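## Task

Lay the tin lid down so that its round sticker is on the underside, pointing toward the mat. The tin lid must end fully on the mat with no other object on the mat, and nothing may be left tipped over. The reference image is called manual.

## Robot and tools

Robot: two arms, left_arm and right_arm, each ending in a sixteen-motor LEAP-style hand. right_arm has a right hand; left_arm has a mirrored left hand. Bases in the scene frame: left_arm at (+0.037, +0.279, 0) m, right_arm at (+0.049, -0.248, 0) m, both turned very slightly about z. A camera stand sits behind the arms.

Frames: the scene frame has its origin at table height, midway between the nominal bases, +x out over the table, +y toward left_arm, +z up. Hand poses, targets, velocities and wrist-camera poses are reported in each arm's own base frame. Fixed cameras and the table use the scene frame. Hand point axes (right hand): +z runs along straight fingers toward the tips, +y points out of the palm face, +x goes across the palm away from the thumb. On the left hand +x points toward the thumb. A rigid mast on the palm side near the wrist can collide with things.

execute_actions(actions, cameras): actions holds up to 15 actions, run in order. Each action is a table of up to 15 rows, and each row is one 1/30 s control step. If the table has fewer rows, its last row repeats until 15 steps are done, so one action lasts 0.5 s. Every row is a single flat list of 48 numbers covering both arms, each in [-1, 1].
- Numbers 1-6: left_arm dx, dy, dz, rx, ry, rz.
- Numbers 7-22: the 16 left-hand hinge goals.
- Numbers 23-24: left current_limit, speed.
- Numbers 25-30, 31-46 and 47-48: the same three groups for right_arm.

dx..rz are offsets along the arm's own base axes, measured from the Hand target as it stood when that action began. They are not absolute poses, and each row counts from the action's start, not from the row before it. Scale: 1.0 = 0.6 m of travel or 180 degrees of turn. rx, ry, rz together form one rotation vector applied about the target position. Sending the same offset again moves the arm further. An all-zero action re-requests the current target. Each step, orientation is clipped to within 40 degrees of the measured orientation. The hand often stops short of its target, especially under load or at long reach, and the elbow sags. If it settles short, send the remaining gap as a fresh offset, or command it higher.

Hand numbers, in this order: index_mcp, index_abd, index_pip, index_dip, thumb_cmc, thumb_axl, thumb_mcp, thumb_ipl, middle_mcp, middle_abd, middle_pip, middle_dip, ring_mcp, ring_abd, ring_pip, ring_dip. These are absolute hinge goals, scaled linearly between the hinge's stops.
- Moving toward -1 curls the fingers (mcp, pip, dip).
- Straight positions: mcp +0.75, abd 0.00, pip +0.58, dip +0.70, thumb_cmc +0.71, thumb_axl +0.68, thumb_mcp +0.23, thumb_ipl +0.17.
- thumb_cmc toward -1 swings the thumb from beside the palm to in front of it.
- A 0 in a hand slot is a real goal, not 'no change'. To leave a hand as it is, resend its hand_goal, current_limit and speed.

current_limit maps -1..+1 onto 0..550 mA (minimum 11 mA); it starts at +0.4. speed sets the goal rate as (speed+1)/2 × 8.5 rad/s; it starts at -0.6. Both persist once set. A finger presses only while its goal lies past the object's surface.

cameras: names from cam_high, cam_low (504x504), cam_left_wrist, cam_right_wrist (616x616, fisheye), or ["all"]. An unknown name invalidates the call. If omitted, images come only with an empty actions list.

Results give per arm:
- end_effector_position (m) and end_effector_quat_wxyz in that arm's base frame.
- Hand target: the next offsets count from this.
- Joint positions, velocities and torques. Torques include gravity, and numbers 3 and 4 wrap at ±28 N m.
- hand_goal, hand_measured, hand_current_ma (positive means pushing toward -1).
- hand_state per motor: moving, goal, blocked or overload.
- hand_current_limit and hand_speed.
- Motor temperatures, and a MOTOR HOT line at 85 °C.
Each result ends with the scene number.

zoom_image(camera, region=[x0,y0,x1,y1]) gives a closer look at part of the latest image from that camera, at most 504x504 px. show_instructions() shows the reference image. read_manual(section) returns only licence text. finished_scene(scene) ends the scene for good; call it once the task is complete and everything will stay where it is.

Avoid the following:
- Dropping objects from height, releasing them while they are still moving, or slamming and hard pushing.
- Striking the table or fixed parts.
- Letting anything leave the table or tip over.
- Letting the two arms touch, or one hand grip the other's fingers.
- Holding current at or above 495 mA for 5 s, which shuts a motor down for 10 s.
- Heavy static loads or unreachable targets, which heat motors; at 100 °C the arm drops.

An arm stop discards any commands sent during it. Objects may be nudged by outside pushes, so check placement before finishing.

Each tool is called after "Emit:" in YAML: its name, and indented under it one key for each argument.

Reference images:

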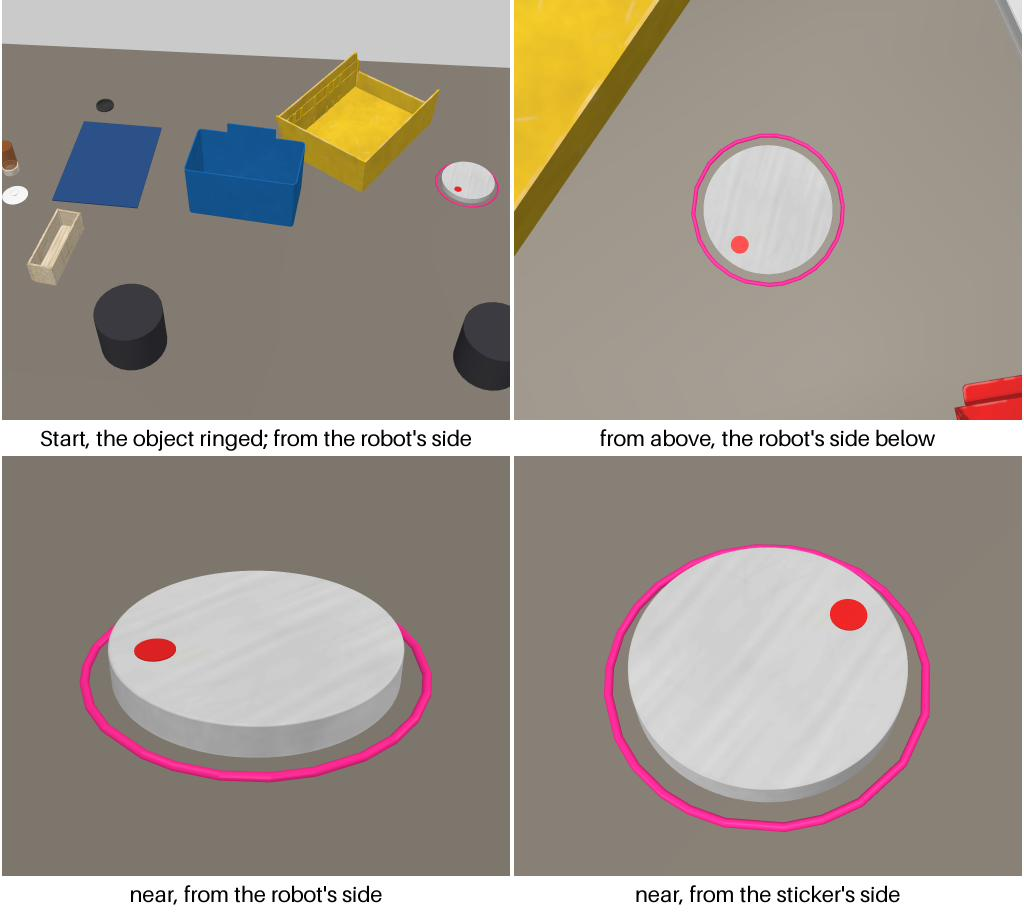

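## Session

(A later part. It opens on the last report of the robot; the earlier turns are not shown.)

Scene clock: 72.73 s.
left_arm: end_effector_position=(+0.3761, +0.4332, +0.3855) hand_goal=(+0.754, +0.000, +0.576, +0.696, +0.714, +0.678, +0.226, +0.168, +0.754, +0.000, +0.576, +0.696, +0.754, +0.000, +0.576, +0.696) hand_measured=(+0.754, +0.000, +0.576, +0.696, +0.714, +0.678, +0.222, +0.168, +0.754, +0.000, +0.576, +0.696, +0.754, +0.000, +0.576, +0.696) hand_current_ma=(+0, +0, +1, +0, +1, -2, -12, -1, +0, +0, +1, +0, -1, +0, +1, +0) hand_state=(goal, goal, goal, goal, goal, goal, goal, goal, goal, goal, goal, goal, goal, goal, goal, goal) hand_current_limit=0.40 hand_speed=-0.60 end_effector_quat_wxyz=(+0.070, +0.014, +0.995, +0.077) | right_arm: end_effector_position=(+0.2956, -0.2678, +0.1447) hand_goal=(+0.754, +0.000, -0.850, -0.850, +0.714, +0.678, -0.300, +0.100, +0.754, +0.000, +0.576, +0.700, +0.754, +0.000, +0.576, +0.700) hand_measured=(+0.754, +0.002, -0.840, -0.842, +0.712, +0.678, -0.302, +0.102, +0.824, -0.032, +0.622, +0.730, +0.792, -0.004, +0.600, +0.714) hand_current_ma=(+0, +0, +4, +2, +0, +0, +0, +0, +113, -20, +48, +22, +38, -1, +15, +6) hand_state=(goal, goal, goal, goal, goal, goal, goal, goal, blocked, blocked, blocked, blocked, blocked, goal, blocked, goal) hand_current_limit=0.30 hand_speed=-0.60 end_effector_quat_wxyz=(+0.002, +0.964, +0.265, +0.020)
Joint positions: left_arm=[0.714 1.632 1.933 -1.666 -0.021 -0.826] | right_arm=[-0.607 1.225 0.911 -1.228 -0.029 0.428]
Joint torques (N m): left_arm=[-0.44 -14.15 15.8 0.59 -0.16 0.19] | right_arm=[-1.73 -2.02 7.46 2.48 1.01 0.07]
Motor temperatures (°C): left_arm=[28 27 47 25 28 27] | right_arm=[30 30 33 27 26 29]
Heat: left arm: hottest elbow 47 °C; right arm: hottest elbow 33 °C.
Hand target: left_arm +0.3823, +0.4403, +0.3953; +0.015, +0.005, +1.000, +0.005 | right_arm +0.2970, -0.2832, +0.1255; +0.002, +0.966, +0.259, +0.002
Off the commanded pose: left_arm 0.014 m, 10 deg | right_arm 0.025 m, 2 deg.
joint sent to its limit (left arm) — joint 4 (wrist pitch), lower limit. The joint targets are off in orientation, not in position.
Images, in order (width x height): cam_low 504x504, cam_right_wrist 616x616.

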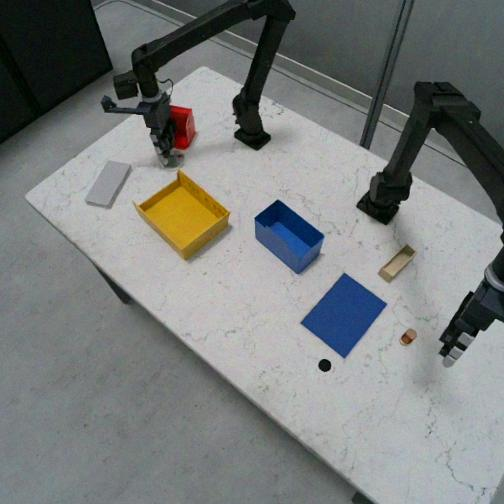

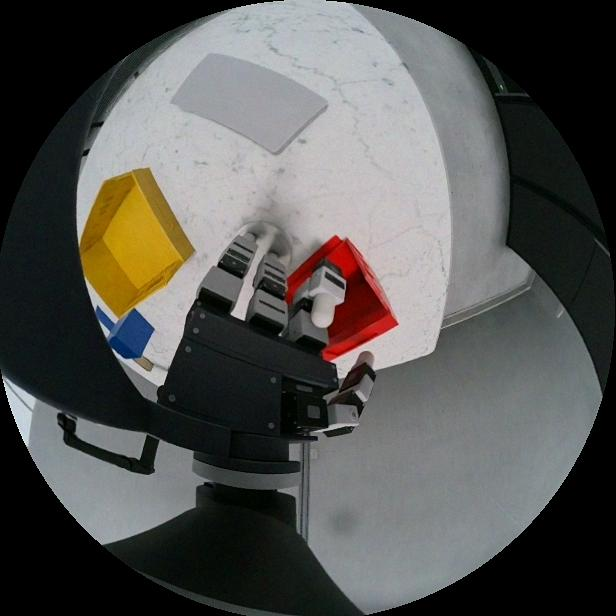

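Emit:
execute_actions:
  actions:
    - [[0,0,0,0,0,0,0.754,0,0.576,0.696,0.714,0.678,0.226,0.168,0.754,0,0.576,0.696,0.754,0,0.576,0.696,0.4,-0.6,0,0,0.2,0,0,0,0.754,0,-0.85,-0.85,0.714,0.678,-0.3,0.1,0.754,0,0.576,0.7,0.754,0,0.576,0.7,0.3,-0.6]]
    - [[0,0,0,0,0,0,0.754,0,0.576,0.696,0.714,0.678,0.226,0.168,0.754,0,0.576,0.696,0.754,0,0.576,0.696,0.4,-0.6,0.03,0.05,0.04,0.0984,-0.0175,-0.138,0.86,0.15,-0.515,-0.575,0.3,0.678,0.1,0.168,1,0,-0.7,-0.9,1,0,-0.7,-0.9,0.4,-0.6]]
    - [[0,0,0,0,0,0,0.754,0,0.576,0.696,0.714,0.678,0.226,0.168,0.754,0,0.576,0.696,0.754,0,0.576,0.696,0.4,-0.6,0.03,0.06,-0.04,0.0984,-0.0175,-0.138,0.86,0.15,-0.515,-0.575,-0.433,0.678,0.226,0.168,1,0,-0.7,-0.9,1,0,-0.7,-0.9,0.4,-0.6]]
    - [[0,0,0,0,0,0,0.754,0,0.576,0.696,0.714,0.678,0.226,0.168,0.754,0,0.576,0.696,0.754,0,0.576,0.696,0.4,-0.6,0.023,0.055,-0.1,0.0984,-0.0175,-0.138,0.86,0.15,-0.515,-0.575,-0.433,0.678,0.226,0.168,1,0,-0.7,-0.9,1,0,-0.7,-0.9,0.4,-0.6]]
    - [[0,0,0,0,0,0,0.754,0,0.576,0.696,0.714,0.678,0.226,0.168,0.754,0,0.576,0.696,0.754,0,0.576,0.696,0.4,-0.6,0,0,-0.1,0,0,0,0.86,0.15,-0.515,-0.575,-0.433,0.678,0.226,0.168,1,0,-0.7,-0.9,1,0,-0.7,-0.9,0.4,-0.6]]
  cameras: ["cam_low","cam_right_wrist"]

Emit:
zoom_image:
  camera: "cam_right_wrist"
  region: [250, 100, 550, 400]

Emit:
zoom_image:
  camera: "cam_low"
  region: [100, 80, 240, 220]

Scene clock: 78.33 s.
left_arm: end_effector_position=(+0.3761, +0.4332, +0.3855) hand_goal=(+0.754, +0.000, +0.576, +0.696, +0.714, +0.678, +0.226, +0.168, +0.754, +0.000, +0.576, +0.696, +0.754, +0.000, +0.576, +0.696) hand_measured=(+0.754, +0.000, +0.576, +0.696, +0.714, +0.678, +0.222, +0.168, +0.754, +0.000, +0.576, +0.696, +0.754, +0.000, +0.576, +0.696) hand_current_ma=(+0, +0, +1, +0, +1, -2, -12, -1, +0, +0, +1, +0, -1, +0, +1, +0) hand_state=(goal, goal, goal, goal, goal, goal, goal, goal, goal, goal, goal, goal, goal, goal, goal, goal) hand_current_limit=0.40 hand_speed=-0.60 end_effector_quat_wxyz=(+0.070, +0.014, +0.995, +0.077) | right_arm: end_effector_position=(+0.3451, -0.1816, +0.1307) hand_goal=(+0.860, +0.150, -0.514, -0.574, -0.432, +0.678, +0.226, +0.168, +1.000, +0.000, -0.700, -0.900, +1.000, +0.000, -0.700, -0.900) hand_measured=(+0.854, +0.148, -0.516, -0.576, -0.432, +0.678, +0.220, +0.164, +0.990, +0.000, -0.696, -0.896, +0.992, +0.000, -0.696, -0.896) hand_current_ma=(-2, +0, +0, +0, +0, +0, -2, -1, -3, +0, +1, +1, -3, +0, +1, +1) hand_state=(goal, goal, goal, goal, goal, goal, goal, goal, goal, goal, goal, goal, goal, goal, goal, goal) hand_current_limit=0.40 hand_speed=-0.60 end_effector_quat_wxyz=(-0.382, +0.823, -0.379, +0.181)
Joint positions: left_arm=[0.714 1.632 1.933 -1.666 -0.021 -0.826] | right_arm=[-0.692 1.379 1.017 -0.997 -0.852 1.838]
Joint torques (N m): left_arm=[-0.09 -14.33 15.79 0.55 -0.15 0.17] | right_arm=[-0.62 -9.52 7.75 1.66 -0.78 0.21]
Heat: left arm: hottest elbow 48 °C; right arm: hottest elbow 34 °C.
Hand target: left_arm +0.3823, +0.4403, +0.3953; +0.015, +0.005, +1.000, +0.005 | right_arm +0.3467, -0.1842, +0.1255; -0.380, +0.822, -0.384, +0.179
Off the commanded pose: left_arm 0.014 m, 10 deg | right_arm 0.006 m, 1 deg.
joint sent to its limit (left arm) — joint 4 (wrist pitch), lower limit. The joint targets are off in orientation, not in position.
Images, in order (width x height): cam_low 504x504, cam_right_wrist 616x616.

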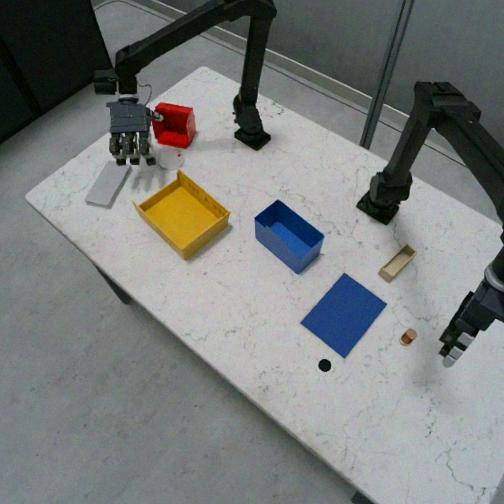

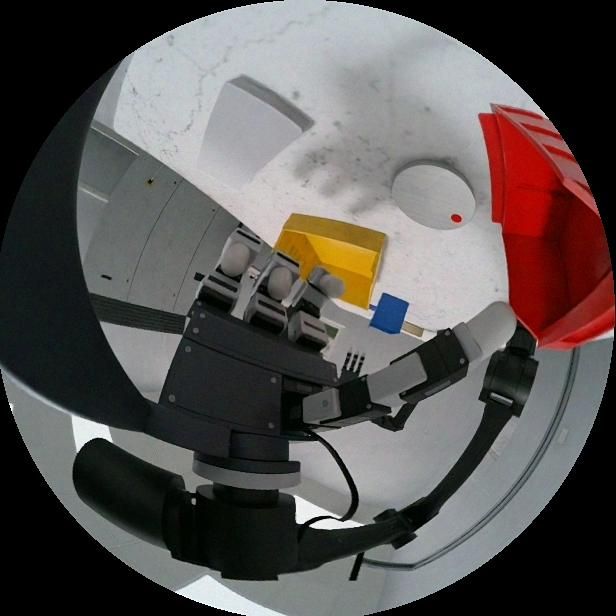

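Scaled by 1.680 from the camera's 616x616 image, which has a finer 880x880 frame.

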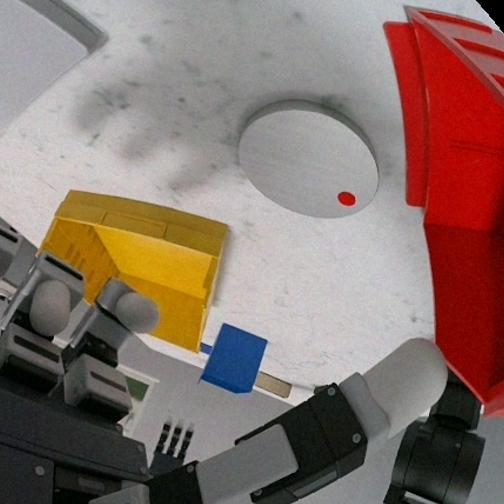

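Scaled by 3.600 from the camera's 504x504 image, which has a finer 720x720 frame.

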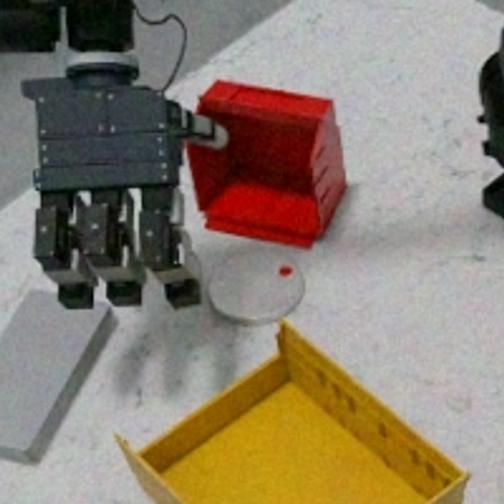

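Emit:
execute_actions:
  actions:
    - [[0,0,0,0,0,0,0.754,0,0.576,0.696,0.714,0.678,0.226,0.168,0.754,0,0.576,0.696,0.754,0,0.576,0.696,0.4,-0.6,-0.015,0.046,0,0,0,0.0556,0.86,0.15,-0.515,-0.575,-0.433,0.678,0.226,0.168,1,0,-0.7,-0.9,1,0,-0.7,-0.9,0.4,-0.6]]
    - [[0,0,0,0,0,0,0.754,0,0.576,0.696,0.714,0.678,0.226,0.168,0.754,0,0.576,0.696,0.754,0,0.576,0.696,0.4,-0.6,0,0,-0.15,0,0,0,0.86,0.15,-0.515,-0.575,-0.433,0.678,0.226,0.168,1,0,-0.7,-0.9,1,0,-0.7,-0.9,0.4,-0.6]]
  cameras: ["cam_low","cam_right_wrist"]

Emit:
zoom_image:
  camera: "cam_right_wrist"
  region: [250, 100, 550, 400]

Emit:
zoom_image:
  camera: "cam_low"
  region: [100, 80, 240, 220]

Scene clock: 82.07 s.
left_arm: end_effector_position=(+0.3761, +0.4332, +0.3855) hand_goal=(+0.754, +0.000, +0.576, +0.696, +0.714, +0.678, +0.226, +0.168, +0.754, +0.000, +0.576, +0.696, +0.754, +0.000, +0.576, +0.696) hand_measured=(+0.754, +0.000, +0.576, +0.696, +0.714, +0.678, +0.222, +0.168, +0.754, +0.000, +0.576, +0.696, +0.754, +0.000, +0.576, +0.696) hand_current_ma=(+0, +0, +1, +0, +1, -2, -12, -1, +0, +0, +1, +0, -1, +0, +1, +0) hand_state=(goal, goal, goal, goal, goal, goal, goal, goal, goal, goal, goal, goal, goal, goal, goal, goal) hand_current_limit=0.40 hand_speed=-0.60 end_effector_quat_wxyz=(+0.070, +0.014, +0.995, +0.077) | right_arm: end_effector_position=(+0.3309, -0.1542, +0.0365) hand_goal=(+0.860, +0.150, -0.514, -0.574, -0.432, +0.678, +0.226, +0.168, +1.000, +0.000, -0.700, -0.900, +1.000, +0.000, -0.700, -0.900) hand_measured=(+0.852, +0.148, -0.516, -0.576, -0.432, +0.678, +0.220, +0.164, +0.990, +0.000, -0.696, -0.896, +0.992, +0.000, -0.696, -0.896) hand_current_ma=(-2, +0, +0, +0, +0, +0, -2, -1, -3, +0, +1, +1, -3, +0, +1, +0) hand_state=(goal, goal, goal, goal, goal, goal, goal, goal, goal, goal, goal, goal, goal, goal, goal, goal) hand_current_limit=0.40 hand_speed=-0.60 end_effector_quat_wxyz=(-0.396, +0.851, -0.316, +0.141)
Joint positions: left_arm=[0.714 1.632 1.933 -1.666 -0.021 -0.826] | right_arm=[-0.652 1.505 0.873 -0.885 -0.867 1.655]
Joint torques (N m): left_arm=[-0.21 -14.27 15.8 0.58 -0.15 0.18] | right_arm=[0.44 -9.64 7.1 1.17 -0.87 0.1]
Heat: left arm: hottest elbow 48 °C; right arm: hottest elbow 34 °C.
Hand target: left_arm +0.3823, +0.4403, +0.3953; +0.015, +0.005, +1.000, +0.005 | right_arm +0.3377, -0.1566, +0.0355; -0.394, +0.853, -0.311, +0.145
Off the commanded pose: left_arm 0.014 m, 10 deg | right_arm 0.007 m, 1 deg.
joint sent to its limit (left arm) — joint 4 (wrist pitch), lower limit. The joint targets are off in orientation, not in position.
Images, in order (width x height): cam_low 504x504, cam_right_wrist 616x616.

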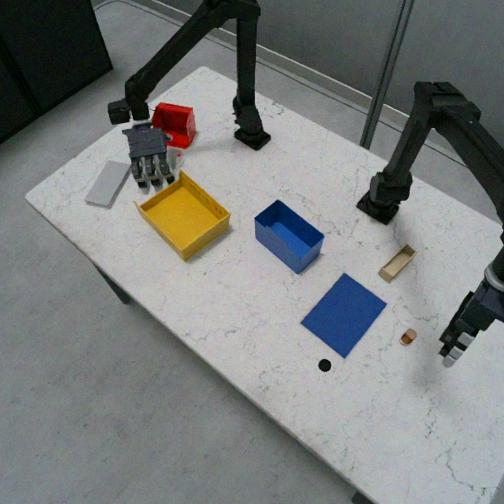

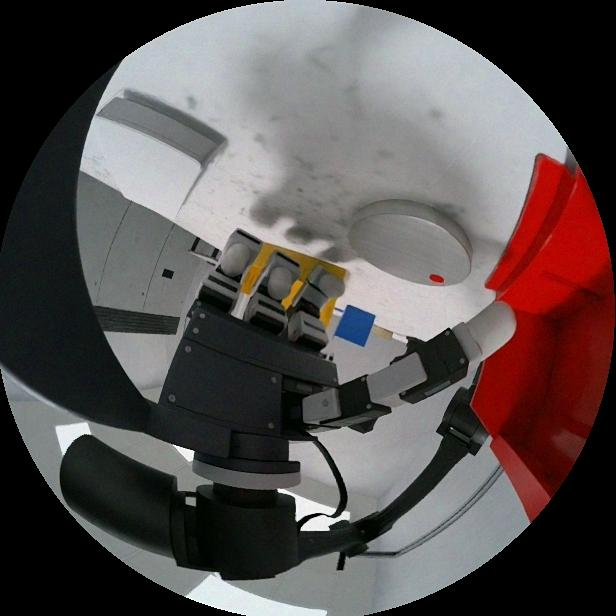

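Scaled by 1.680 from the camera's 616x616 image, which has a finer 880x880 frame.

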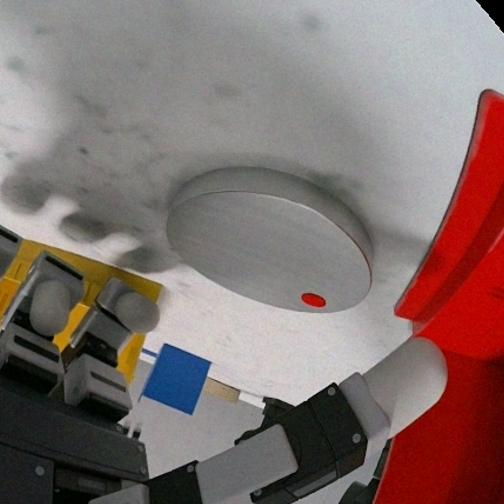

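Scaled by 3.600 from the camera's 504x504 image, which has a finer 720x720 frame.

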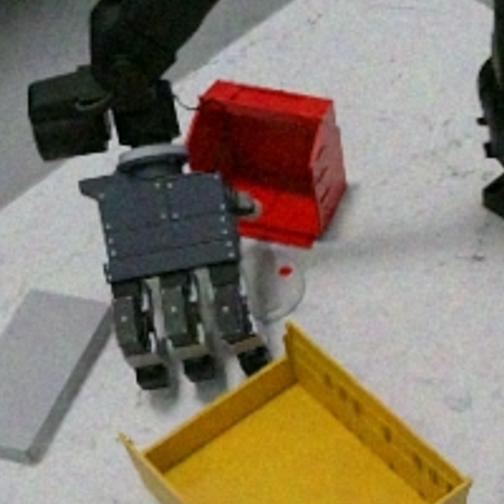

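Emit:
execute_actions:
  actions:
    - [[0,0,0,0,0,0,0.754,0,0.576,0.696,0.714,0.678,0.226,0.168,0.754,0,0.576,0.696,0.754,0,0.576,0.696,0.4,-0.6,0.032,0.038,0.033,0,0,0,0.9,0.15,-0.4,-0.4,-0.433,0.678,0.226,0.168,1,0,-0.7,-0.9,1,0,-0.7,-0.9,0.4,-0.6]]
    - [[0,0,0,0,0,0,0.754,0,0.576,0.696,0.714,0.678,0.226,0.168,0.754,0,0.576,0.696,0.754,0,0.576,0.696,0.4,-0.6,0,0,-0.075,0,0,0,0.9,0.15,-0.515,-0.575,-0.433,0.678,0.226,0.168,1,0,-0.7,-0.9,1,0,-0.7,-0.9,0.4,-0.6]]
    - [[0,0,0,0,0,0,0.754,0,0.576,0.696,0.714,0.678,0.226,0.168,0.754,0,0.576,0.696,0.754,0,0.576,0.696,0.4,-0.6,-0.032,-0.038,0,0,0,0,0.9,0.15,-0.515,-0.575,-0.433,0.678,0.226,0.168,1,0,-0.7,-0.9,1,0,-0.7,-0.9,0.4,-0.6]]
    - [[0,0,0,0,0,0,0.754,0,0.576,0.696,0.714,0.678,0.226,0.168,0.754,0,0.576,0.696,0.754,0,0.576,0.696,0.4,-0.6,-0.032,-0.038,0,0,0,0,0.9,0.15,-0.515,-0.575,-0.433,0.678,0.226,0.168,1,0,-0.7,-0.9,1,0,-0.7,-0.9,0.4,-0.6]]
  cameras: ["cam_low","cam_right_wrist"]

Emit:
zoom_image:
  camera: "cam_right_wrist"
  region: [250, 100, 550, 400]

Emit:
zoom_image:
  camera: "cam_low"
  region: [100, 80, 240, 220]

Scene clock: 87.97 s.
left_arm: end_effector_position=(+0.3761, +0.4332, +0.3855) hand_goal=(+0.754, +0.000, +0.576, +0.696, +0.714, +0.678, +0.226, +0.168, +0.754, +0.000, +0.576, +0.696, +0.754, +0.000, +0.576, +0.696) hand_measured=(+0.754, +0.000, +0.576, +0.696, +0.714, +0.678, +0.222, +0.168, +0.754, +0.000, +0.576, +0.696, +0.754, +0.000, +0.576, +0.696) hand_current_ma=(+0, +0, +1, +0, +1, -2, -12, -1, +0, +0, +1, +0, -1, +0, +1, +0) hand_state=(goal, goal, goal, goal, goal, goal, goal, goal, goal, goal, goal, goal, goal, goal, goal, goal) hand_current_limit=0.40 hand_speed=-0.60 end_effector_quat_wxyz=(+0.070, +0.014, +0.995, +0.077) | right_arm: end_effector_position=(+0.3165, -0.1716, +0.0152) hand_goal=(+0.900, +0.150, -0.514, -0.574, -0.432, +0.678, +0.226, +0.168, +1.000, +0.000, -0.700, -0.900, +1.000, +0.000, -0.700, -0.900) hand_measured=(+0.908, +0.148, -0.510, -0.570, -0.432, +0.678, +0.220, +0.164, +0.990, +0.000, -0.696, -0.896, +1.000, +0.000, -0.698, -0.896) hand_current_ma=(+3, +0, +1, +1, +0, +0, -2, -1, -3, +0, +1, +1, +0, +0, +0, +0) hand_state=(goal, goal, goal, goal, goal, goal, goal, goal, goal, goal, goal, goal, goal, goal, goal, goal) hand_current_limit=0.40 hand_speed=-0.60 end_effector_quat_wxyz=(-0.396, +0.852, -0.307, +0.151)
Joint positions: left_arm=[0.714 1.632 1.933 -1.666 -0.021 -0.826] | right_arm=[-0.715 1.545 0.849 -0.879 -0.875 1.546]
Joint torques (N m): left_arm=[-0.44 -14.1 15.77 0.64 -0.14 0.18] | right_arm=[-1.08 -8.18 7.75 0.28 -0.54 -0.01]
Heat: left arm: hottest elbow 49 °C; right arm: hottest elbow 34 °C.
Hand target: left_arm +0.3823, +0.4403, +0.3953; +0.015, +0.005, +1.000, +0.005 | right_arm +0.3186, -0.1794, +0.0104; -0.394, +0.853, -0.310, +0.145
Off the commanded pose: left_arm 0.014 m, 10 deg | right_arm 0.009 m, 1 deg.
joint sent to its limit (left arm) — joint 4 (wrist pitch), lower limit. The joint targets are off in orientation, not in position.
Images, in order (width x height): cam_low 504x504, cam_right_wrist 616x616.

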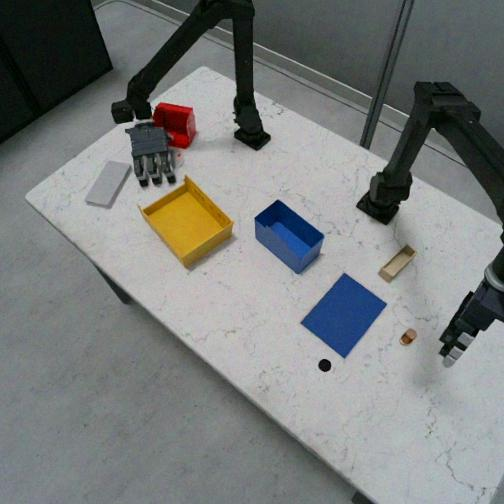

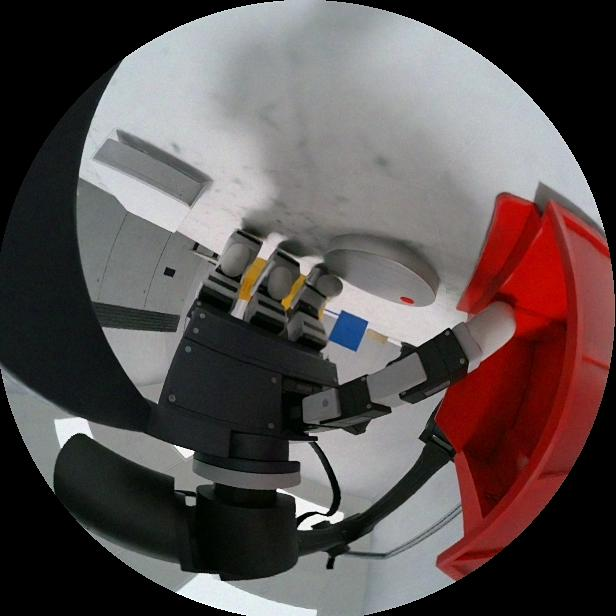

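Scaled by 1.680 from the camera's 616x616 image, which has a finer 880x880 frame.

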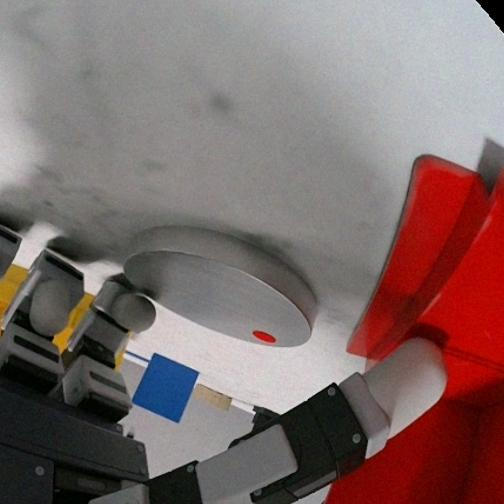

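Scaled by 3.600 from the camera's 504x504 image, which has a finer 720x720 frame.

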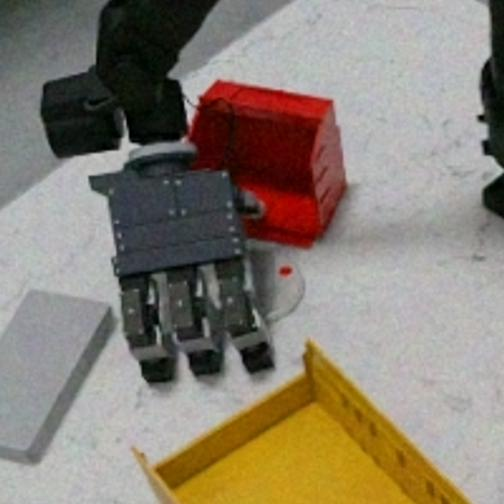

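Emit:
execute_actions:
  actions:
    - [[0,0,0,0,0,0,0.754,0,0.576,0.696,0.714,0.678,0.226,0.168,0.754,0,0.576,0.696,0.754,0,0.576,0.696,0.4,-0.6,0,0,0.18,0,0,0,0.9,0,-0.4,-0.4,-0.3,0.678,0.226,0.168,1,0,-0.7,-0.9,1,0,-0.7,-0.9,0.4,-0.6]]
    - [[0,0,0,0,0,0,0.754,0,0.576,0.696,0.714,0.678,0.226,0.168,0.754,0,0.576,0.696,0.754,0,0.576,0.696,0.4,-0.6,-0.02,-0.03,0.14,-0.097,0.009,0.121,0.754,0,-0.7,-0.7,0.2,0.678,-0.3,0.1,0.9,0,0.2,0,0.9,0,0.2,0,0.4,-0.6]]
    - [[0,0,0,0,0,0,0.754,0,0.576,0.696,0.714,0.678,0.226,0.168,0.754,0,0.576,0.696,0.754,0,0.576,0.696,0.4,-0.6,-0.02,-0.04,0,-0.097,0.009,0.121,0.754,0,-0.85,-0.85,0.714,0.678,-0.3,0.1,0.754,0,0.576,0.7,0.754,0,0.576,0.7,0.4,-0.6]]
    - [[0,0,0,0,0,0,0.754,0,0.576,0.696,0.714,0.678,0.226,0.168,0.754,0,0.576,0.696,0.754,0,0.576,0.696,0.4,-0.6,-0.016,-0.036,0,-0.097,0.009,0.121,0.754,0,-0.85,-0.85,0.714,0.678,-0.3,0.1,0.754,0,0.576,0.7,0.754,0,0.576,0.7,0.4,-0.6]]
    - [[0,0,0,0,0,0,0.754,0,0.576,0.696,0.714,0.678,0.226,0.168,0.754,0,0.576,0.696,0.754,0,0.576,0.696,0.4,-0.6,0,0,-0.08,0,0,0,0.754,0,-0.85,-0.85,0.714,0.678,-0.3,0.1,0.754,0,0.576,0.7,0.754,0,0.576,0.7,0.3,-0.6]]
    - [[0,0,0,0,0,0,0.754,0,0.576,0.696,0.714,0.678,0.226,0.168,0.754,0,0.576,0.696,0.754,0,0.576,0.696,0.4,-0.6,0,0,-0.05,0,0,0,0.754,0,-0.85,-0.85,0.714,0.678,-0.3,0.1,0.754,0,0.576,0.7,0.754,0,0.576,0.7,0.3,-0.6]]
  cameras: ["cam_low","cam_right_wrist"]

Emit:
zoom_image:
  camera: "cam_right_wrist"
  region: [150, 100, 450, 400]

Scene clock: 97.43 s.
left_arm: end_effector_position=(+0.3761, +0.4332, +0.3855) hand_goal=(+0.754, +0.000, +0.576, +0.696, +0.714, +0.678, +0.226, +0.168, +0.754, +0.000, +0.576, +0.696, +0.754, +0.000, +0.576, +0.696) hand_measured=(+0.754, +0.000, +0.576, +0.696, +0.714, +0.678, +0.222, +0.168, +0.754, +0.000, +0.576, +0.696, +0.754, +0.000, +0.576, +0.696) hand_current_ma=(+0, +0, +1, +0, +1, -2, -12, -1, +0, +0, +1, +0, -1, +0, +1, +0) hand_state=(goal, goal, goal, goal, goal, goal, goal, goal, goal, goal, goal, goal, goal, goal, goal, goal) hand_current_limit=0.40 hand_speed=-0.60 end_effector_quat_wxyz=(+0.070, +0.014, +0.995, +0.077) | right_arm: end_effector_position=(+0.2873, -0.2430, +0.1484) hand_goal=(+0.754, +0.000, -0.850, -0.850, +0.714, +0.678, -0.300, +0.100, +0.754, +0.000, +0.576, +0.700, +0.754, +0.000, +0.576, +0.700) hand_measured=(+0.754, +0.002, -0.842, -0.840, +0.712, +0.678, -0.302, +0.102, +0.766, +0.010, +0.584, +0.704, +0.766, +0.010, +0.582, +0.704) hand_current_ma=(+0, +0, +2, +3, +0, +0, +0, +0, +4, +3, +2, +0, +4, +3, +1, +0) hand_state=(goal, goal, goal, goal, goal, goal, goal, goal, goal, goal, goal, goal, goal, goal, goal, goal) hand_current_limit=0.30 hand_speed=-0.60 end_effector_quat_wxyz=(+0.012, +0.966, +0.257, +0.013)
Joint positions: left_arm=[0.714 1.632 1.933 -1.666 -0.021 -0.826] | right_arm=[-0.537 1.163 0.867 -1.238 -0.002 0.514]
Joint torques (N m): left_arm=[-0.26 -14.27 15.77 0.62 -0.15 0.19] | right_arm=[-0.09 -2.84 5.63 1.96 0.11 0.01]
Heat: left arm: hottest elbow 50 °C; right arm: hottest elbow 35 °C.
Hand target: left_arm +0.3823, +0.4403, +0.3953; +0.015, +0.005, +1.000, +0.005 | right_arm +0.2850, -0.2430, +0.1242; -0.001, +0.966, +0.258, -0.001
Off the commanded pose: left_arm 0.014 m, 10 deg | right_arm 0.024 m, 2 deg.
joint sent to its limit (left arm) — joint 4 (wrist pitch), lower limit. The joint targets are off in orientation, not in position.
Images, in order (width x height): cam_low 504x504, cam_right_wrist 616x616.

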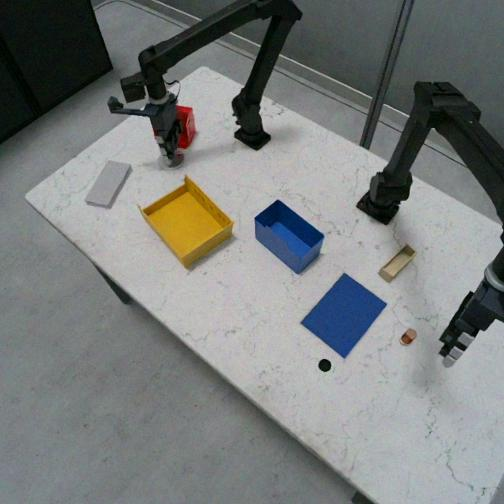

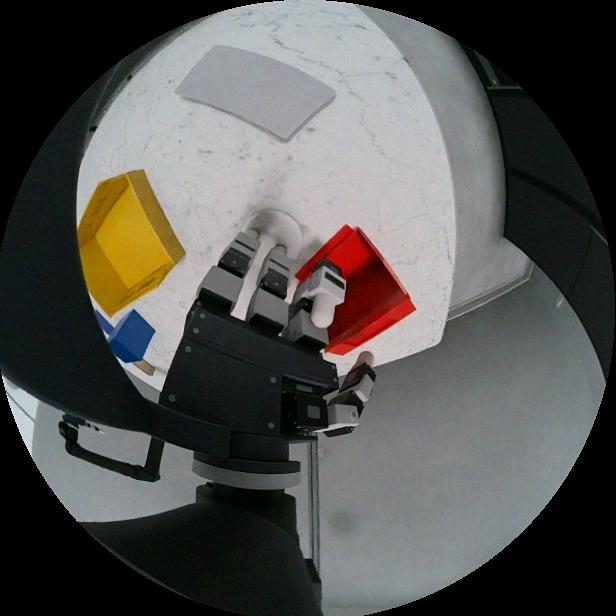

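Scaled by 1.680 from the camera's 616x616 image, which has a finer 880x880 frame.

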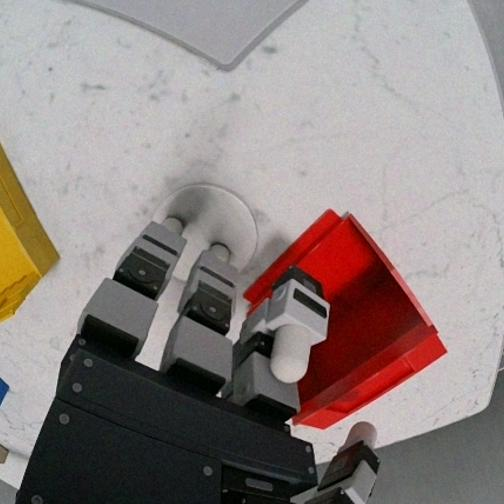

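Emit:
execute_actions:
  actions:
    - [[0,0,0,0,0,0,0.754,0,0.576,0.696,0.714,0.678,0.226,0.168,0.754,0,0.576,0.696,0.754,0,0.576,0.696,0.4,-0.6,0.05,0.03,-0.015,0,0,0,0.754,0,-0.85,-0.85,0.714,0.678,-0.3,0.1,0.754,0,0.576,0.7,0.754,0,0.576,0.7,0.3,-0.6]]
    - [[0,0,0,0,0,0,0.754,0,0.576,0.696,0.714,0.678,0.226,0.168,0.754,0,0.576,0.696,0.754,0,0.576,0.696,0.4,-0.6,0.01,0.005,0,0,0,0,0.754,0,-0.85,-0.85,0.714,0.678,-0.3,0.1,0.754,0,0.576,0.7,0.754,0,0.576,0.7,0.3,-0.6]]
  cameras: ["cam_low","cam_right_wrist"]

Emit:
zoom_image:
  camera: "cam_right_wrist"
  region: [150, 100, 450, 400]

Scene clock: 100.80 s.
left_arm: end_effector_position=(+0.3761, +0.4332, +0.3855) hand_goal=(+0.754, +0.000, +0.576, +0.696, +0.714, +0.678, +0.226, +0.168, +0.754, +0.000, +0.576, +0.696, +0.754, +0.000, +0.576, +0.696) hand_measured=(+0.754, +0.000, +0.576, +0.696, +0.714, +0.678, +0.222, +0.168, +0.754, +0.000, +0.576, +0.696, +0.754, +0.000, +0.576, +0.696) hand_current_ma=(+0, +0, +1, +0, +1, -2, -12, -1, +0, +0, +1, +0, -1, +0, +1, +0) hand_state=(goal, goal, goal, goal, goal, goal, goal, goal, goal, goal, goal, goal, goal, goal, goal, goal) hand_current_limit=0.40 hand_speed=-0.60 end_effector_quat_wxyz=(+0.070, +0.014, +0.995, +0.077) | right_arm: end_effector_position=(+0.3108, -0.2296, +0.1499) hand_goal=(+0.754, +0.000, -0.850, -0.850, +0.714, +0.678, -0.300, +0.100, +0.754, +0.000, +0.576, +0.700, +0.754, +0.000, +0.576, +0.700) hand_measured=(+0.754, +0.002, -0.842, -0.840, +0.712, +0.678, -0.302, +0.102, +0.766, +0.060, +0.586, +0.706, +0.774, +0.072, +0.588, +0.706) hand_current_ma=(+0, +0, +2, +3, +0, +0, +0, +0, +4, +61, +3, +1, +11, +82, +5, +2) hand_state=(goal, goal, goal, goal, goal, goal, goal, goal, goal, blocked, goal, goal, goal, blocked, goal, goal) hand_current_limit=0.30 hand_speed=-0.60 end_effector_quat_wxyz=(+0.024, +0.967, +0.252, +0.014)
Joint positions: left_arm=[0.714 1.632 1.933 -1.666 -0.021 -0.826] | right_arm=[-0.452 1.195 0.889 -1.212 0.019 0.61]
Joint torques (N m): left_arm=[-0.26 -14.21 15.77 0.62 -0.15 0.18] | right_arm=[1.96 -0.32 6 2.51 -0.69 0.15]
Heat: left arm: hottest elbow 50 °C; right arm: hottest elbow 34 °C.
Hand target: left_arm +0.3823, +0.4403, +0.3953; +0.015, +0.005, +1.000, +0.005 | right_arm +0.3210, -0.2220, +0.1153; -0.001, +0.966, +0.258, -0.001
Off the commanded pose: left_arm 0.014 m, 10 deg | right_arm 0.037 m, 3 deg.
joint sent to its limit (left arm) — joint 4 (wrist pitch), lower limit. The joint targets are off in orientation, not in position.
Images, in order (width x height): cam_low 504x504, cam_right_wrist 616x616.

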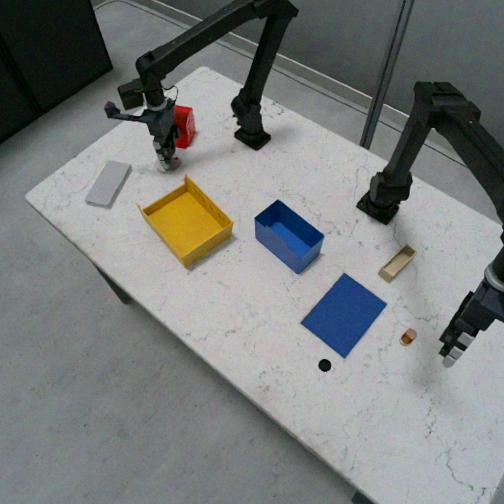

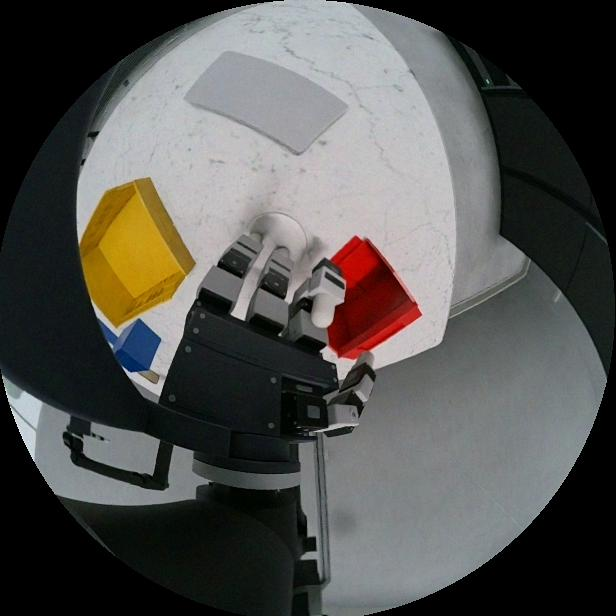

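Scaled by 1.680 from the camera's 616x616 image, which has a finer 880x880 frame.

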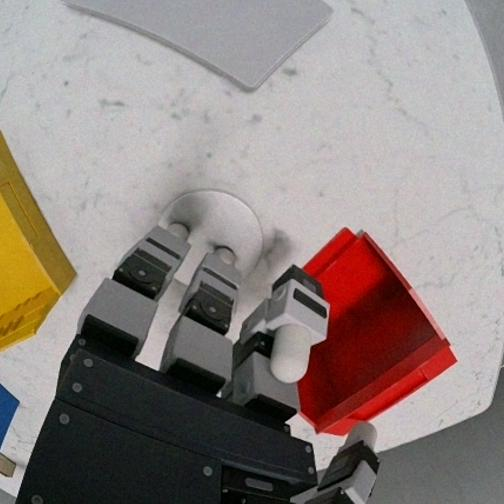

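Emit:
execute_actions:
  actions:
    - [[0,0,0,0,0,0,0.754,0,0.576,0.696,0.714,0.678,0.226,0.168,0.754,0,0.576,0.696,0.754,0,0.576,0.696,0.4,-0.6,-0.01,-0.008,0.2,0,0,0,0.754,0,-0.85,-0.85,0.714,0.678,-0.3,0.1,0.754,0,0.576,0.7,0.754,0,0.576,0.7,0.3,-0.6]]
    - [[0,0,0,0,0,0,0.754,0,0.576,0.696,0.714,0.678,0.226,0.168,0.754,0,0.576,0.696,0.754,0,0.576,0.696,0.4,-0.6,0.025,0.08,0.04,0.1433,0.01,-0.135,0.86,0.15,-0.515,-0.575,0.3,0.678,0.1,0.168,1,0,-0.7,-0.9,1,0,-0.7,-0.9,0.4,-0.6]]
    - [[0,0,0,0,0,0,0.754,0,0.576,0.696,0.714,0.678,0.226,0.168,0.754,0,0.576,0.696,0.754,0,0.576,0.696,0.4,-0.6,0.025,0.08,-0.09,0.1433,0.01,-0.135,0.86,0.15,-0.515,-0.575,-0.433,0.678,0.226,0.168,1,0,-0.7,-0.9,1,0,-0.7,-0.9,0.4,-0.6]]
    - [[0,0,0,0,0,0,0.754,0,0.576,0.696,0.714,0.678,0.226,0.168,0.754,0,0.576,0.696,0.754,0,0.576,0.696,0.4,-0.6,0,0,-0.18,0,0,0,0.86,0.15,-0.515,-0.575,-0.433,0.678,0.226,0.168,1,0,-0.7,-0.9,1,0,-0.7,-0.9,0.4,-0.6]]
  cameras: ["cam_low","cam_right_wrist"]

Emit:
zoom_image:
  camera: "cam_right_wrist"
  region: [250, 100, 550, 400]

Emit:
zoom_image:
  camera: "cam_low"
  region: [100, 80, 240, 220]

Scene clock: 105.53 s.
left_arm: end_effector_position=(+0.3761, +0.4332, +0.3855) hand_goal=(+0.754, +0.000, +0.576, +0.696, +0.714, +0.678, +0.226, +0.168, +0.754, +0.000, +0.576, +0.696, +0.754, +0.000, +0.576, +0.696) hand_measured=(+0.754, +0.000, +0.576, +0.696, +0.714, +0.678, +0.222, +0.168, +0.754, +0.000, +0.576, +0.696, +0.754, +0.000, +0.576, +0.696) hand_current_ma=(+0, +0, +1, +0, +1, -2, -12, -1, +0, +0, +1, +0, -1, +0, +1, +0) hand_state=(goal, goal, goal, goal, goal, goal, goal, goal, goal, goal, goal, goal, goal, goal, goal, goal) hand_current_limit=0.40 hand_speed=-0.60 end_effector_quat_wxyz=(+0.070, +0.014, +0.995, +0.077) | right_arm: end_effector_position=(+0.3420, -0.1264, +0.0988) hand_goal=(+0.860, +0.150, -0.514, -0.574, -0.432, +0.678, +0.226, +0.168, +1.000, +0.000, -0.700, -0.900, +1.000, +0.000, -0.700, -0.900) hand_measured=(+0.854, +0.148, -0.516, -0.576, -0.432, +0.678, +0.220, +0.164, +0.990, +0.002, -0.696, -0.896, +0.992, +0.002, -0.696, -0.896) hand_current_ma=(-1, +0, +0, +0, +0, +0, -2, -1, -3, +0, +1, +1, -3, +0, +0, +1) hand_state=(goal, goal, goal, goal, goal, goal, goal, goal, goal, goal, goal, goal, goal, goal, goal, goal) hand_current_limit=0.40 hand_speed=-0.60 end_effector_quat_wxyz=(-0.419, +0.889, -0.169, +0.077)
Joint positions: left_arm=[0.714 1.632 1.933 -1.666 -0.021 -0.826] | right_arm=[-0.557 1.51 1.062 -1.343 -0.859 1.288]
Joint torques (N m): left_arm=[-0.15 -14.15 15.77 0.61 -0.15 0.18] | right_arm=[-0.32 -9.93 7.23 0.76 -0.82 0.21]
Heat: left arm: hottest elbow 50 °C; right arm: hottest elbow 34 °C.
Hand target: left_arm +0.3823, +0.4403, +0.3953; +0.015, +0.005, +1.000, +0.005 | right_arm +0.3451, -0.1308, +0.0972; -0.416, +0.889, -0.173, +0.080
Off the commanded pose: left_arm 0.014 m, 10 deg | right_arm 0.006 m, 1 deg.
joint sent to its limit (left arm) — joint 4 (wrist pitch), lower limit. The joint targets are off in orientation, not in position.
Images, in order (width x height): cam_low 504x504, cam_right_wrist 616x616.

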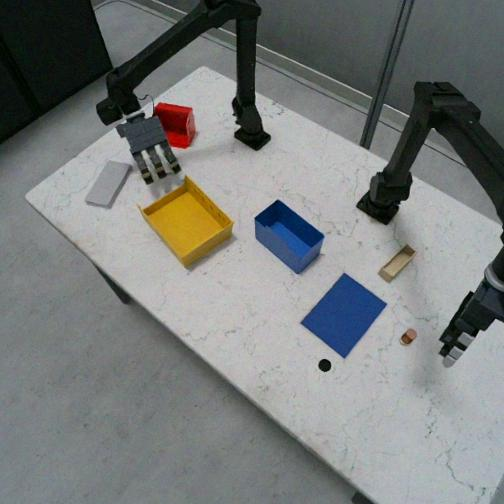

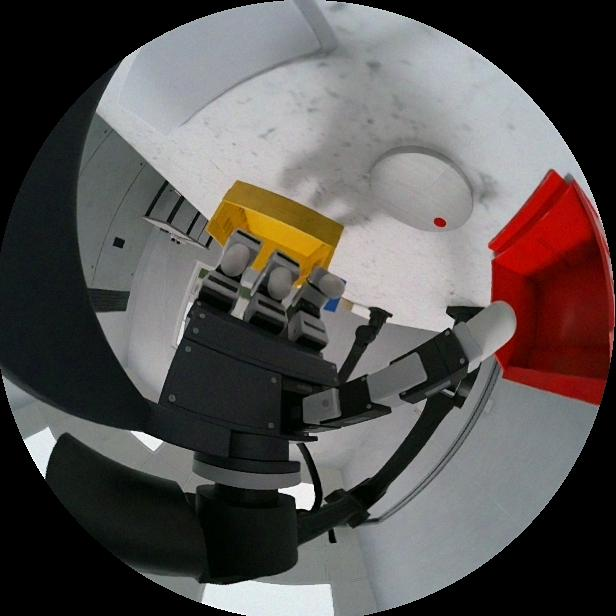

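Scaled by 1.680 from the camera's 616x616 image, which has a finer 880x880 frame.

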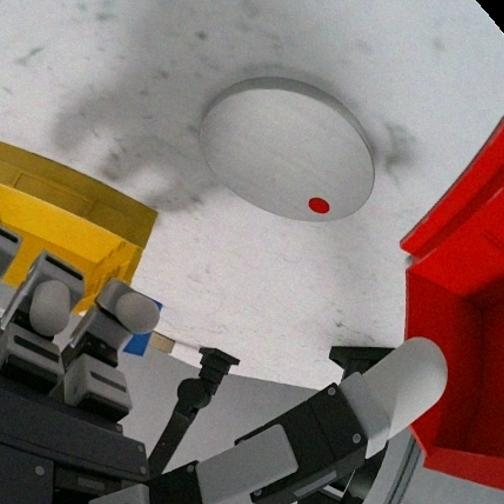

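Scaled by 3.600 from the camera's 504x504 image, which has a finer 720x720 frame.

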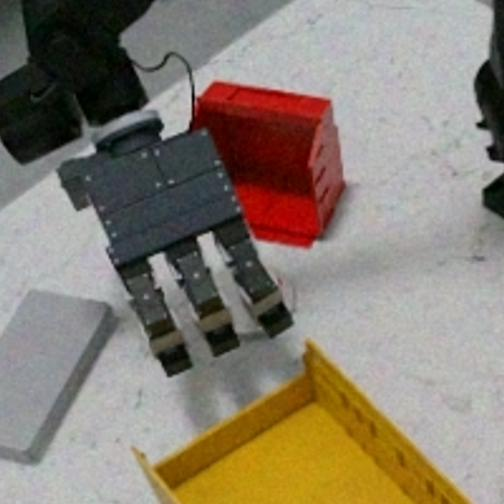

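Emit:
execute_actions:
  actions:
    - [[0,0,0,0,0,0,0.754,0,0.576,0.696,0.714,0.678,0.226,0.168,0.754,0,0.576,0.696,0.754,0,0.576,0.696,0.4,-0.6,0.016,-0.004,-0.11,0,0,0,0.86,0.15,-0.515,-0.575,-0.433,0.678,0.226,0.168,1,0,-0.7,-0.9,1,0,-0.7,-0.9,0.4,-0.6]]
    - [[0,0,0,0,0,0,0.754,0,0.576,0.696,0.714,0.678,0.226,0.168,0.754,0,0.576,0.696,0.754,0,0.576,0.696,0.4,-0.6,0,0,-0.05,0,0,0,0.86,0.15,-0.515,-0.575,-0.433,0.678,0.226,0.168,1,0,-0.7,-0.9,1,0,-0.7,-0.9,0.4,-0.6]]
  cameras: ["cam_low","cam_right_wrist"]

Emit:
zoom_image:
  camera: "cam_right_wrist"
  region: [250, 100, 550, 400]

Emit:
zoom_image:
  camera: "cam_low"
  region: [100, 80, 240, 220]

Scene clock: 107.67 s.
left_arm: end_effector_position=(+0.3761, +0.4332, +0.3855) hand_goal=(+0.754, +0.000, +0.576, +0.696, +0.714, +0.678, +0.226, +0.168, +0.754, +0.000, +0.576, +0.696, +0.754, +0.000, +0.576, +0.696) hand_measured=(+0.754, +0.000, +0.576, +0.696, +0.714, +0.678, +0.222, +0.168, +0.754, +0.000, +0.576, +0.696, +0.754, +0.000, +0.576, +0.696) hand_current_ma=(+0, +0, +1, +0, +1, -2, -12, -1, +0, +0, +1, +0, -1, +0, +1, +0) hand_state=(goal, goal, goal, goal, goal, goal, goal, goal, goal, goal, goal, goal, goal, goal, goal, goal) hand_current_limit=0.40 hand_speed=-0.60 end_effector_quat_wxyz=(+0.070, +0.014, +0.995, +0.077) | right_arm: end_effector_position=(+0.3566, -0.1339, +0.0166) hand_goal=(+0.860, +0.150, -0.514, -0.574, -0.432, +0.678, +0.226, +0.168, +1.000, +0.000, -0.700, -0.900, +1.000, +0.000, -0.700, -0.900) hand_measured=(+0.874, +0.152, -0.516, -0.576, -0.434, +0.678, +0.220, +0.164, +0.990, +0.002, -0.696, -0.896, +0.992, +0.002, -0.696, -0.896) hand_current_ma=(+7, +0, +0, +0, +0, +0, -2, -1, -3, +0, +1, +1, -3, +0, +0, +1) hand_state=(goal, goal, goal, goal, goal, goal, goal, goal, goal, goal, goal, goal, goal, goal, goal, goal) hand_current_limit=0.40 hand_speed=-0.60 end_effector_quat_wxyz=(-0.417, +0.888, -0.172, +0.089)
Joint positions: left_arm=[0.714 1.632 1.933 -1.666 -0.021 -0.826] | right_arm=[-0.557 1.652 0.983 -1.086 -0.866 1.311]
Joint torques (N m): left_arm=[-0.21 -14.27 15.8 0.61 -0.15 0.17] | right_arm=[-0.44 -9.41 5.04 1.24 -0.6 0.09]
Heat: left arm: hottest elbow 50 °C; right arm: hottest elbow 34 °C.
Hand target: left_arm +0.3823, +0.4403, +0.3953; +0.015, +0.005, +1.000, +0.005 | right_arm +0.3547, -0.1332, +0.0013; -0.416, +0.889, -0.173, +0.080
Off the commanded pose: left_arm 0.014 m, 10 deg | right_arm 0.015 m, 1 deg.
joint sent to its limit (left arm) — joint 4 (wrist pitch), lower limit. The joint targets are off in orientation, not in position.
Images, in order (width x height): cam_low 504x504, cam_right_wrist 616x616.

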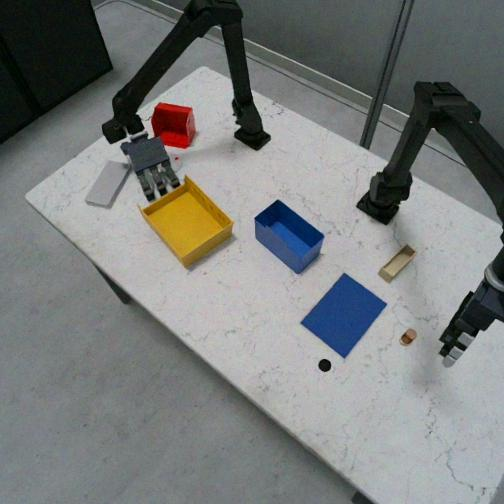

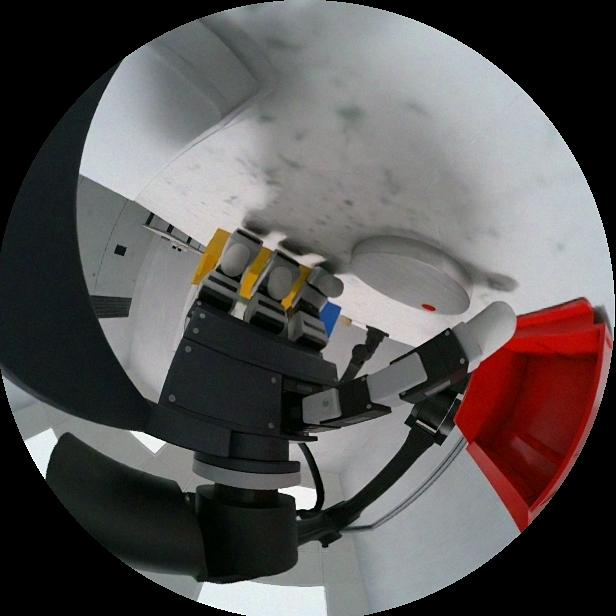

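Scaled by 1.680 from the camera's 616x616 image, which has a finer 880x880 frame.

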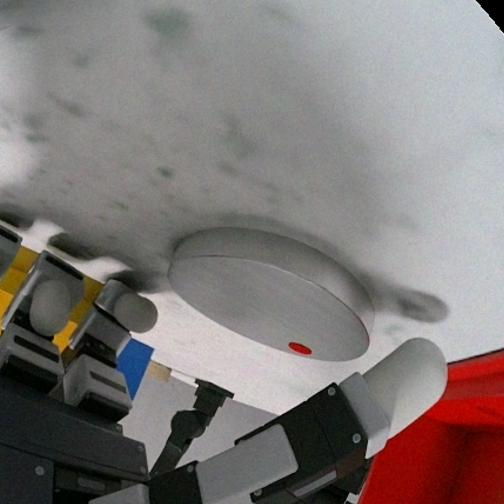

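Scaled by 3.600 from the camera's 504x504 image, which has a finer 720x720 frame.

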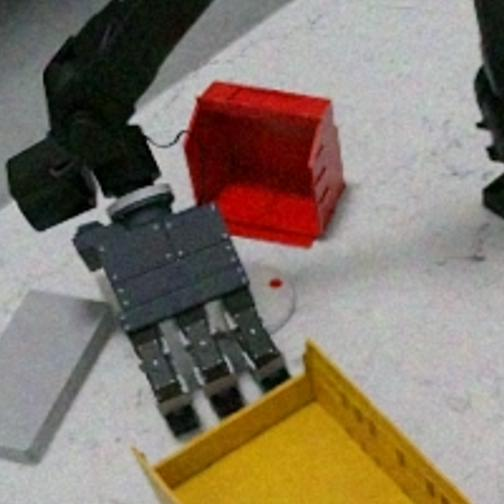

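Emit:
execute_actions:
  actions:
    - [[0,0,0,0,0,0,0.754,0,0.576,0.696,0.714,0.678,0.226,0.168,0.754,0,0.576,0.696,0.754,0,0.576,0.696,0.4,-0.6,0,0,0.08,0,0,0,1,0,-0.953,0.25,-0.433,0.678,0.23,0.168,1,0,-0.7,-0.9,1,0,-0.7,-0.9,0.4,-0.6]]
    - [[0,0,0,0,0,0,0.754,0,0.576,0.696,0.714,0.678,0.226,0.168,0.754,0,0.576,0.696,0.754,0,0.576,0.696,0.4,-0.6,0,0,0,0,0,0,1,0,-0.953,0.25,-0.433,0.678,0.23,0.168,1,0,-0.7,-0.9,1,0,-0.7,-0.9,0.4,-0.6]]
  cameras: ["cam_right_wrist"]

Emit:
zoom_image:
  camera: "cam_right_wrist"
  region: [250, 100, 550, 400]

Scene clock: 112.57 s.
left_arm: end_effector_position=(+0.3761, +0.4332, +0.3855) hand_goal=(+0.754, +0.000, +0.576, +0.696, +0.714, +0.678, +0.226, +0.168, +0.754, +0.000, +0.576, +0.696, +0.754, +0.000, +0.576, +0.696) hand_measured=(+0.754, +0.000, +0.576, +0.696, +0.714, +0.678, +0.222, +0.168, +0.754, +0.000, +0.576, +0.696, +0.754, +0.000, +0.576, +0.696) hand_current_ma=(+0, +0, +1, +0, +1, -2, -12, -1, +0, +0, +1, +0, -1, +0, +1, +0) hand_state=(goal, goal, goal, goal, goal, goal, goal, goal, goal, goal, goal, goal, goal, goal, goal, goal) hand_current_limit=0.40 hand_speed=-0.60 end_effector_quat_wxyz=(+0.070, +0.014, +0.995, +0.077) | right_arm: end_effector_position=(+0.3445, -0.1272, +0.0388) hand_goal=(+1.000, +0.000, -0.952, +0.250, -0.432, +0.678, +0.230, +0.168, +1.000, +0.000, -0.700, -0.900, +1.000, +0.000, -0.700, -0.900) hand_measured=(+0.986, +0.004, -0.946, +0.248, -0.434, +0.678, +0.222, +0.164, +0.990, +0.002, -0.696, -0.896, +0.992, +0.002, -0.696, -0.896) hand_current_ma=(-7, +0, +1, +0, +0, +0, -3, -1, -3, +0, +1, +1, -3, +0, +0, +1) hand_state=(goal, goal, goal, goal, goal, goal, goal, goal, goal, goal, goal, goal, goal, goal, goal, goal) hand_current_limit=0.40 hand_speed=-0.60 end_effector_quat_wxyz=(-0.422, +0.886, -0.180, +0.071)
Joint positions: left_arm=[0.714 1.632 1.933 -1.666 -0.021 -0.826] | right_arm=[-0.557 1.61 0.996 -1.183 -0.862 1.311]
Joint torques (N m): left_arm=[-0.21 -14.27 15.77 0.59 -0.15 0.17] | right_arm=[0.09 -13.22 8.34 -0.57 -0.72 0.09]
Heat: left arm: hottest elbow 51 °C; right arm: hottest elbow 34 °C.
Hand target: left_arm +0.3823, +0.4403, +0.3953; +0.015, +0.005, +1.000, +0.005 | right_arm +0.3547, -0.1332, +0.0493; -0.416, +0.889, -0.173, +0.080
Off the commanded pose: left_arm 0.014 m, 10 deg | right_arm 0.016 m, 2 deg.
joint sent to its limit (left arm) — joint 4 (wrist pitch), lower limit. The joint targets are off in orientation, not in position.
Images, in order (width x height): cam_right_wrist 616x616.

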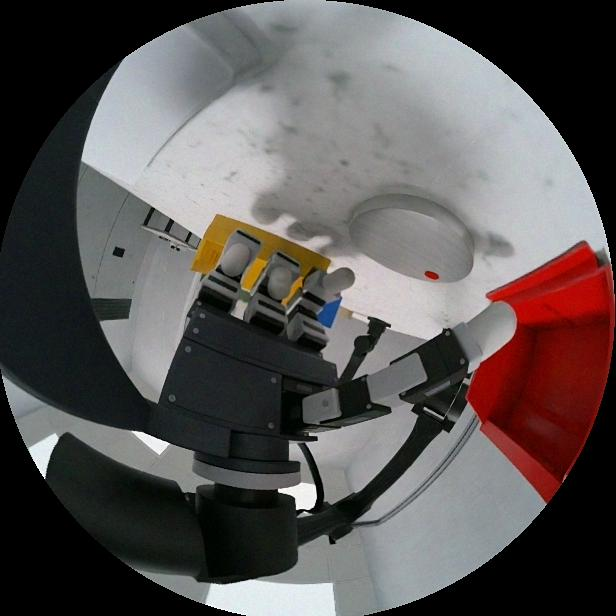

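Scaled by 1.680 from the camera's 616x616 image, which has a finer 880x880 frame.

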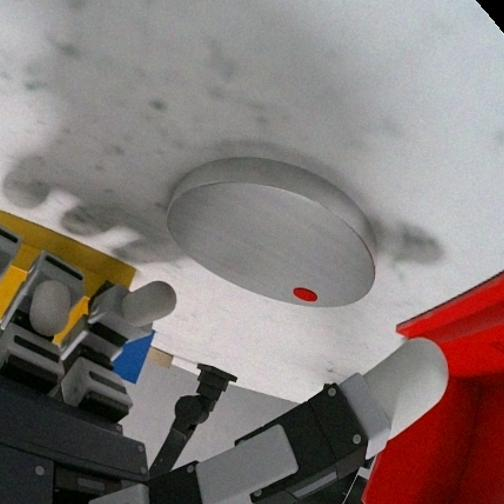

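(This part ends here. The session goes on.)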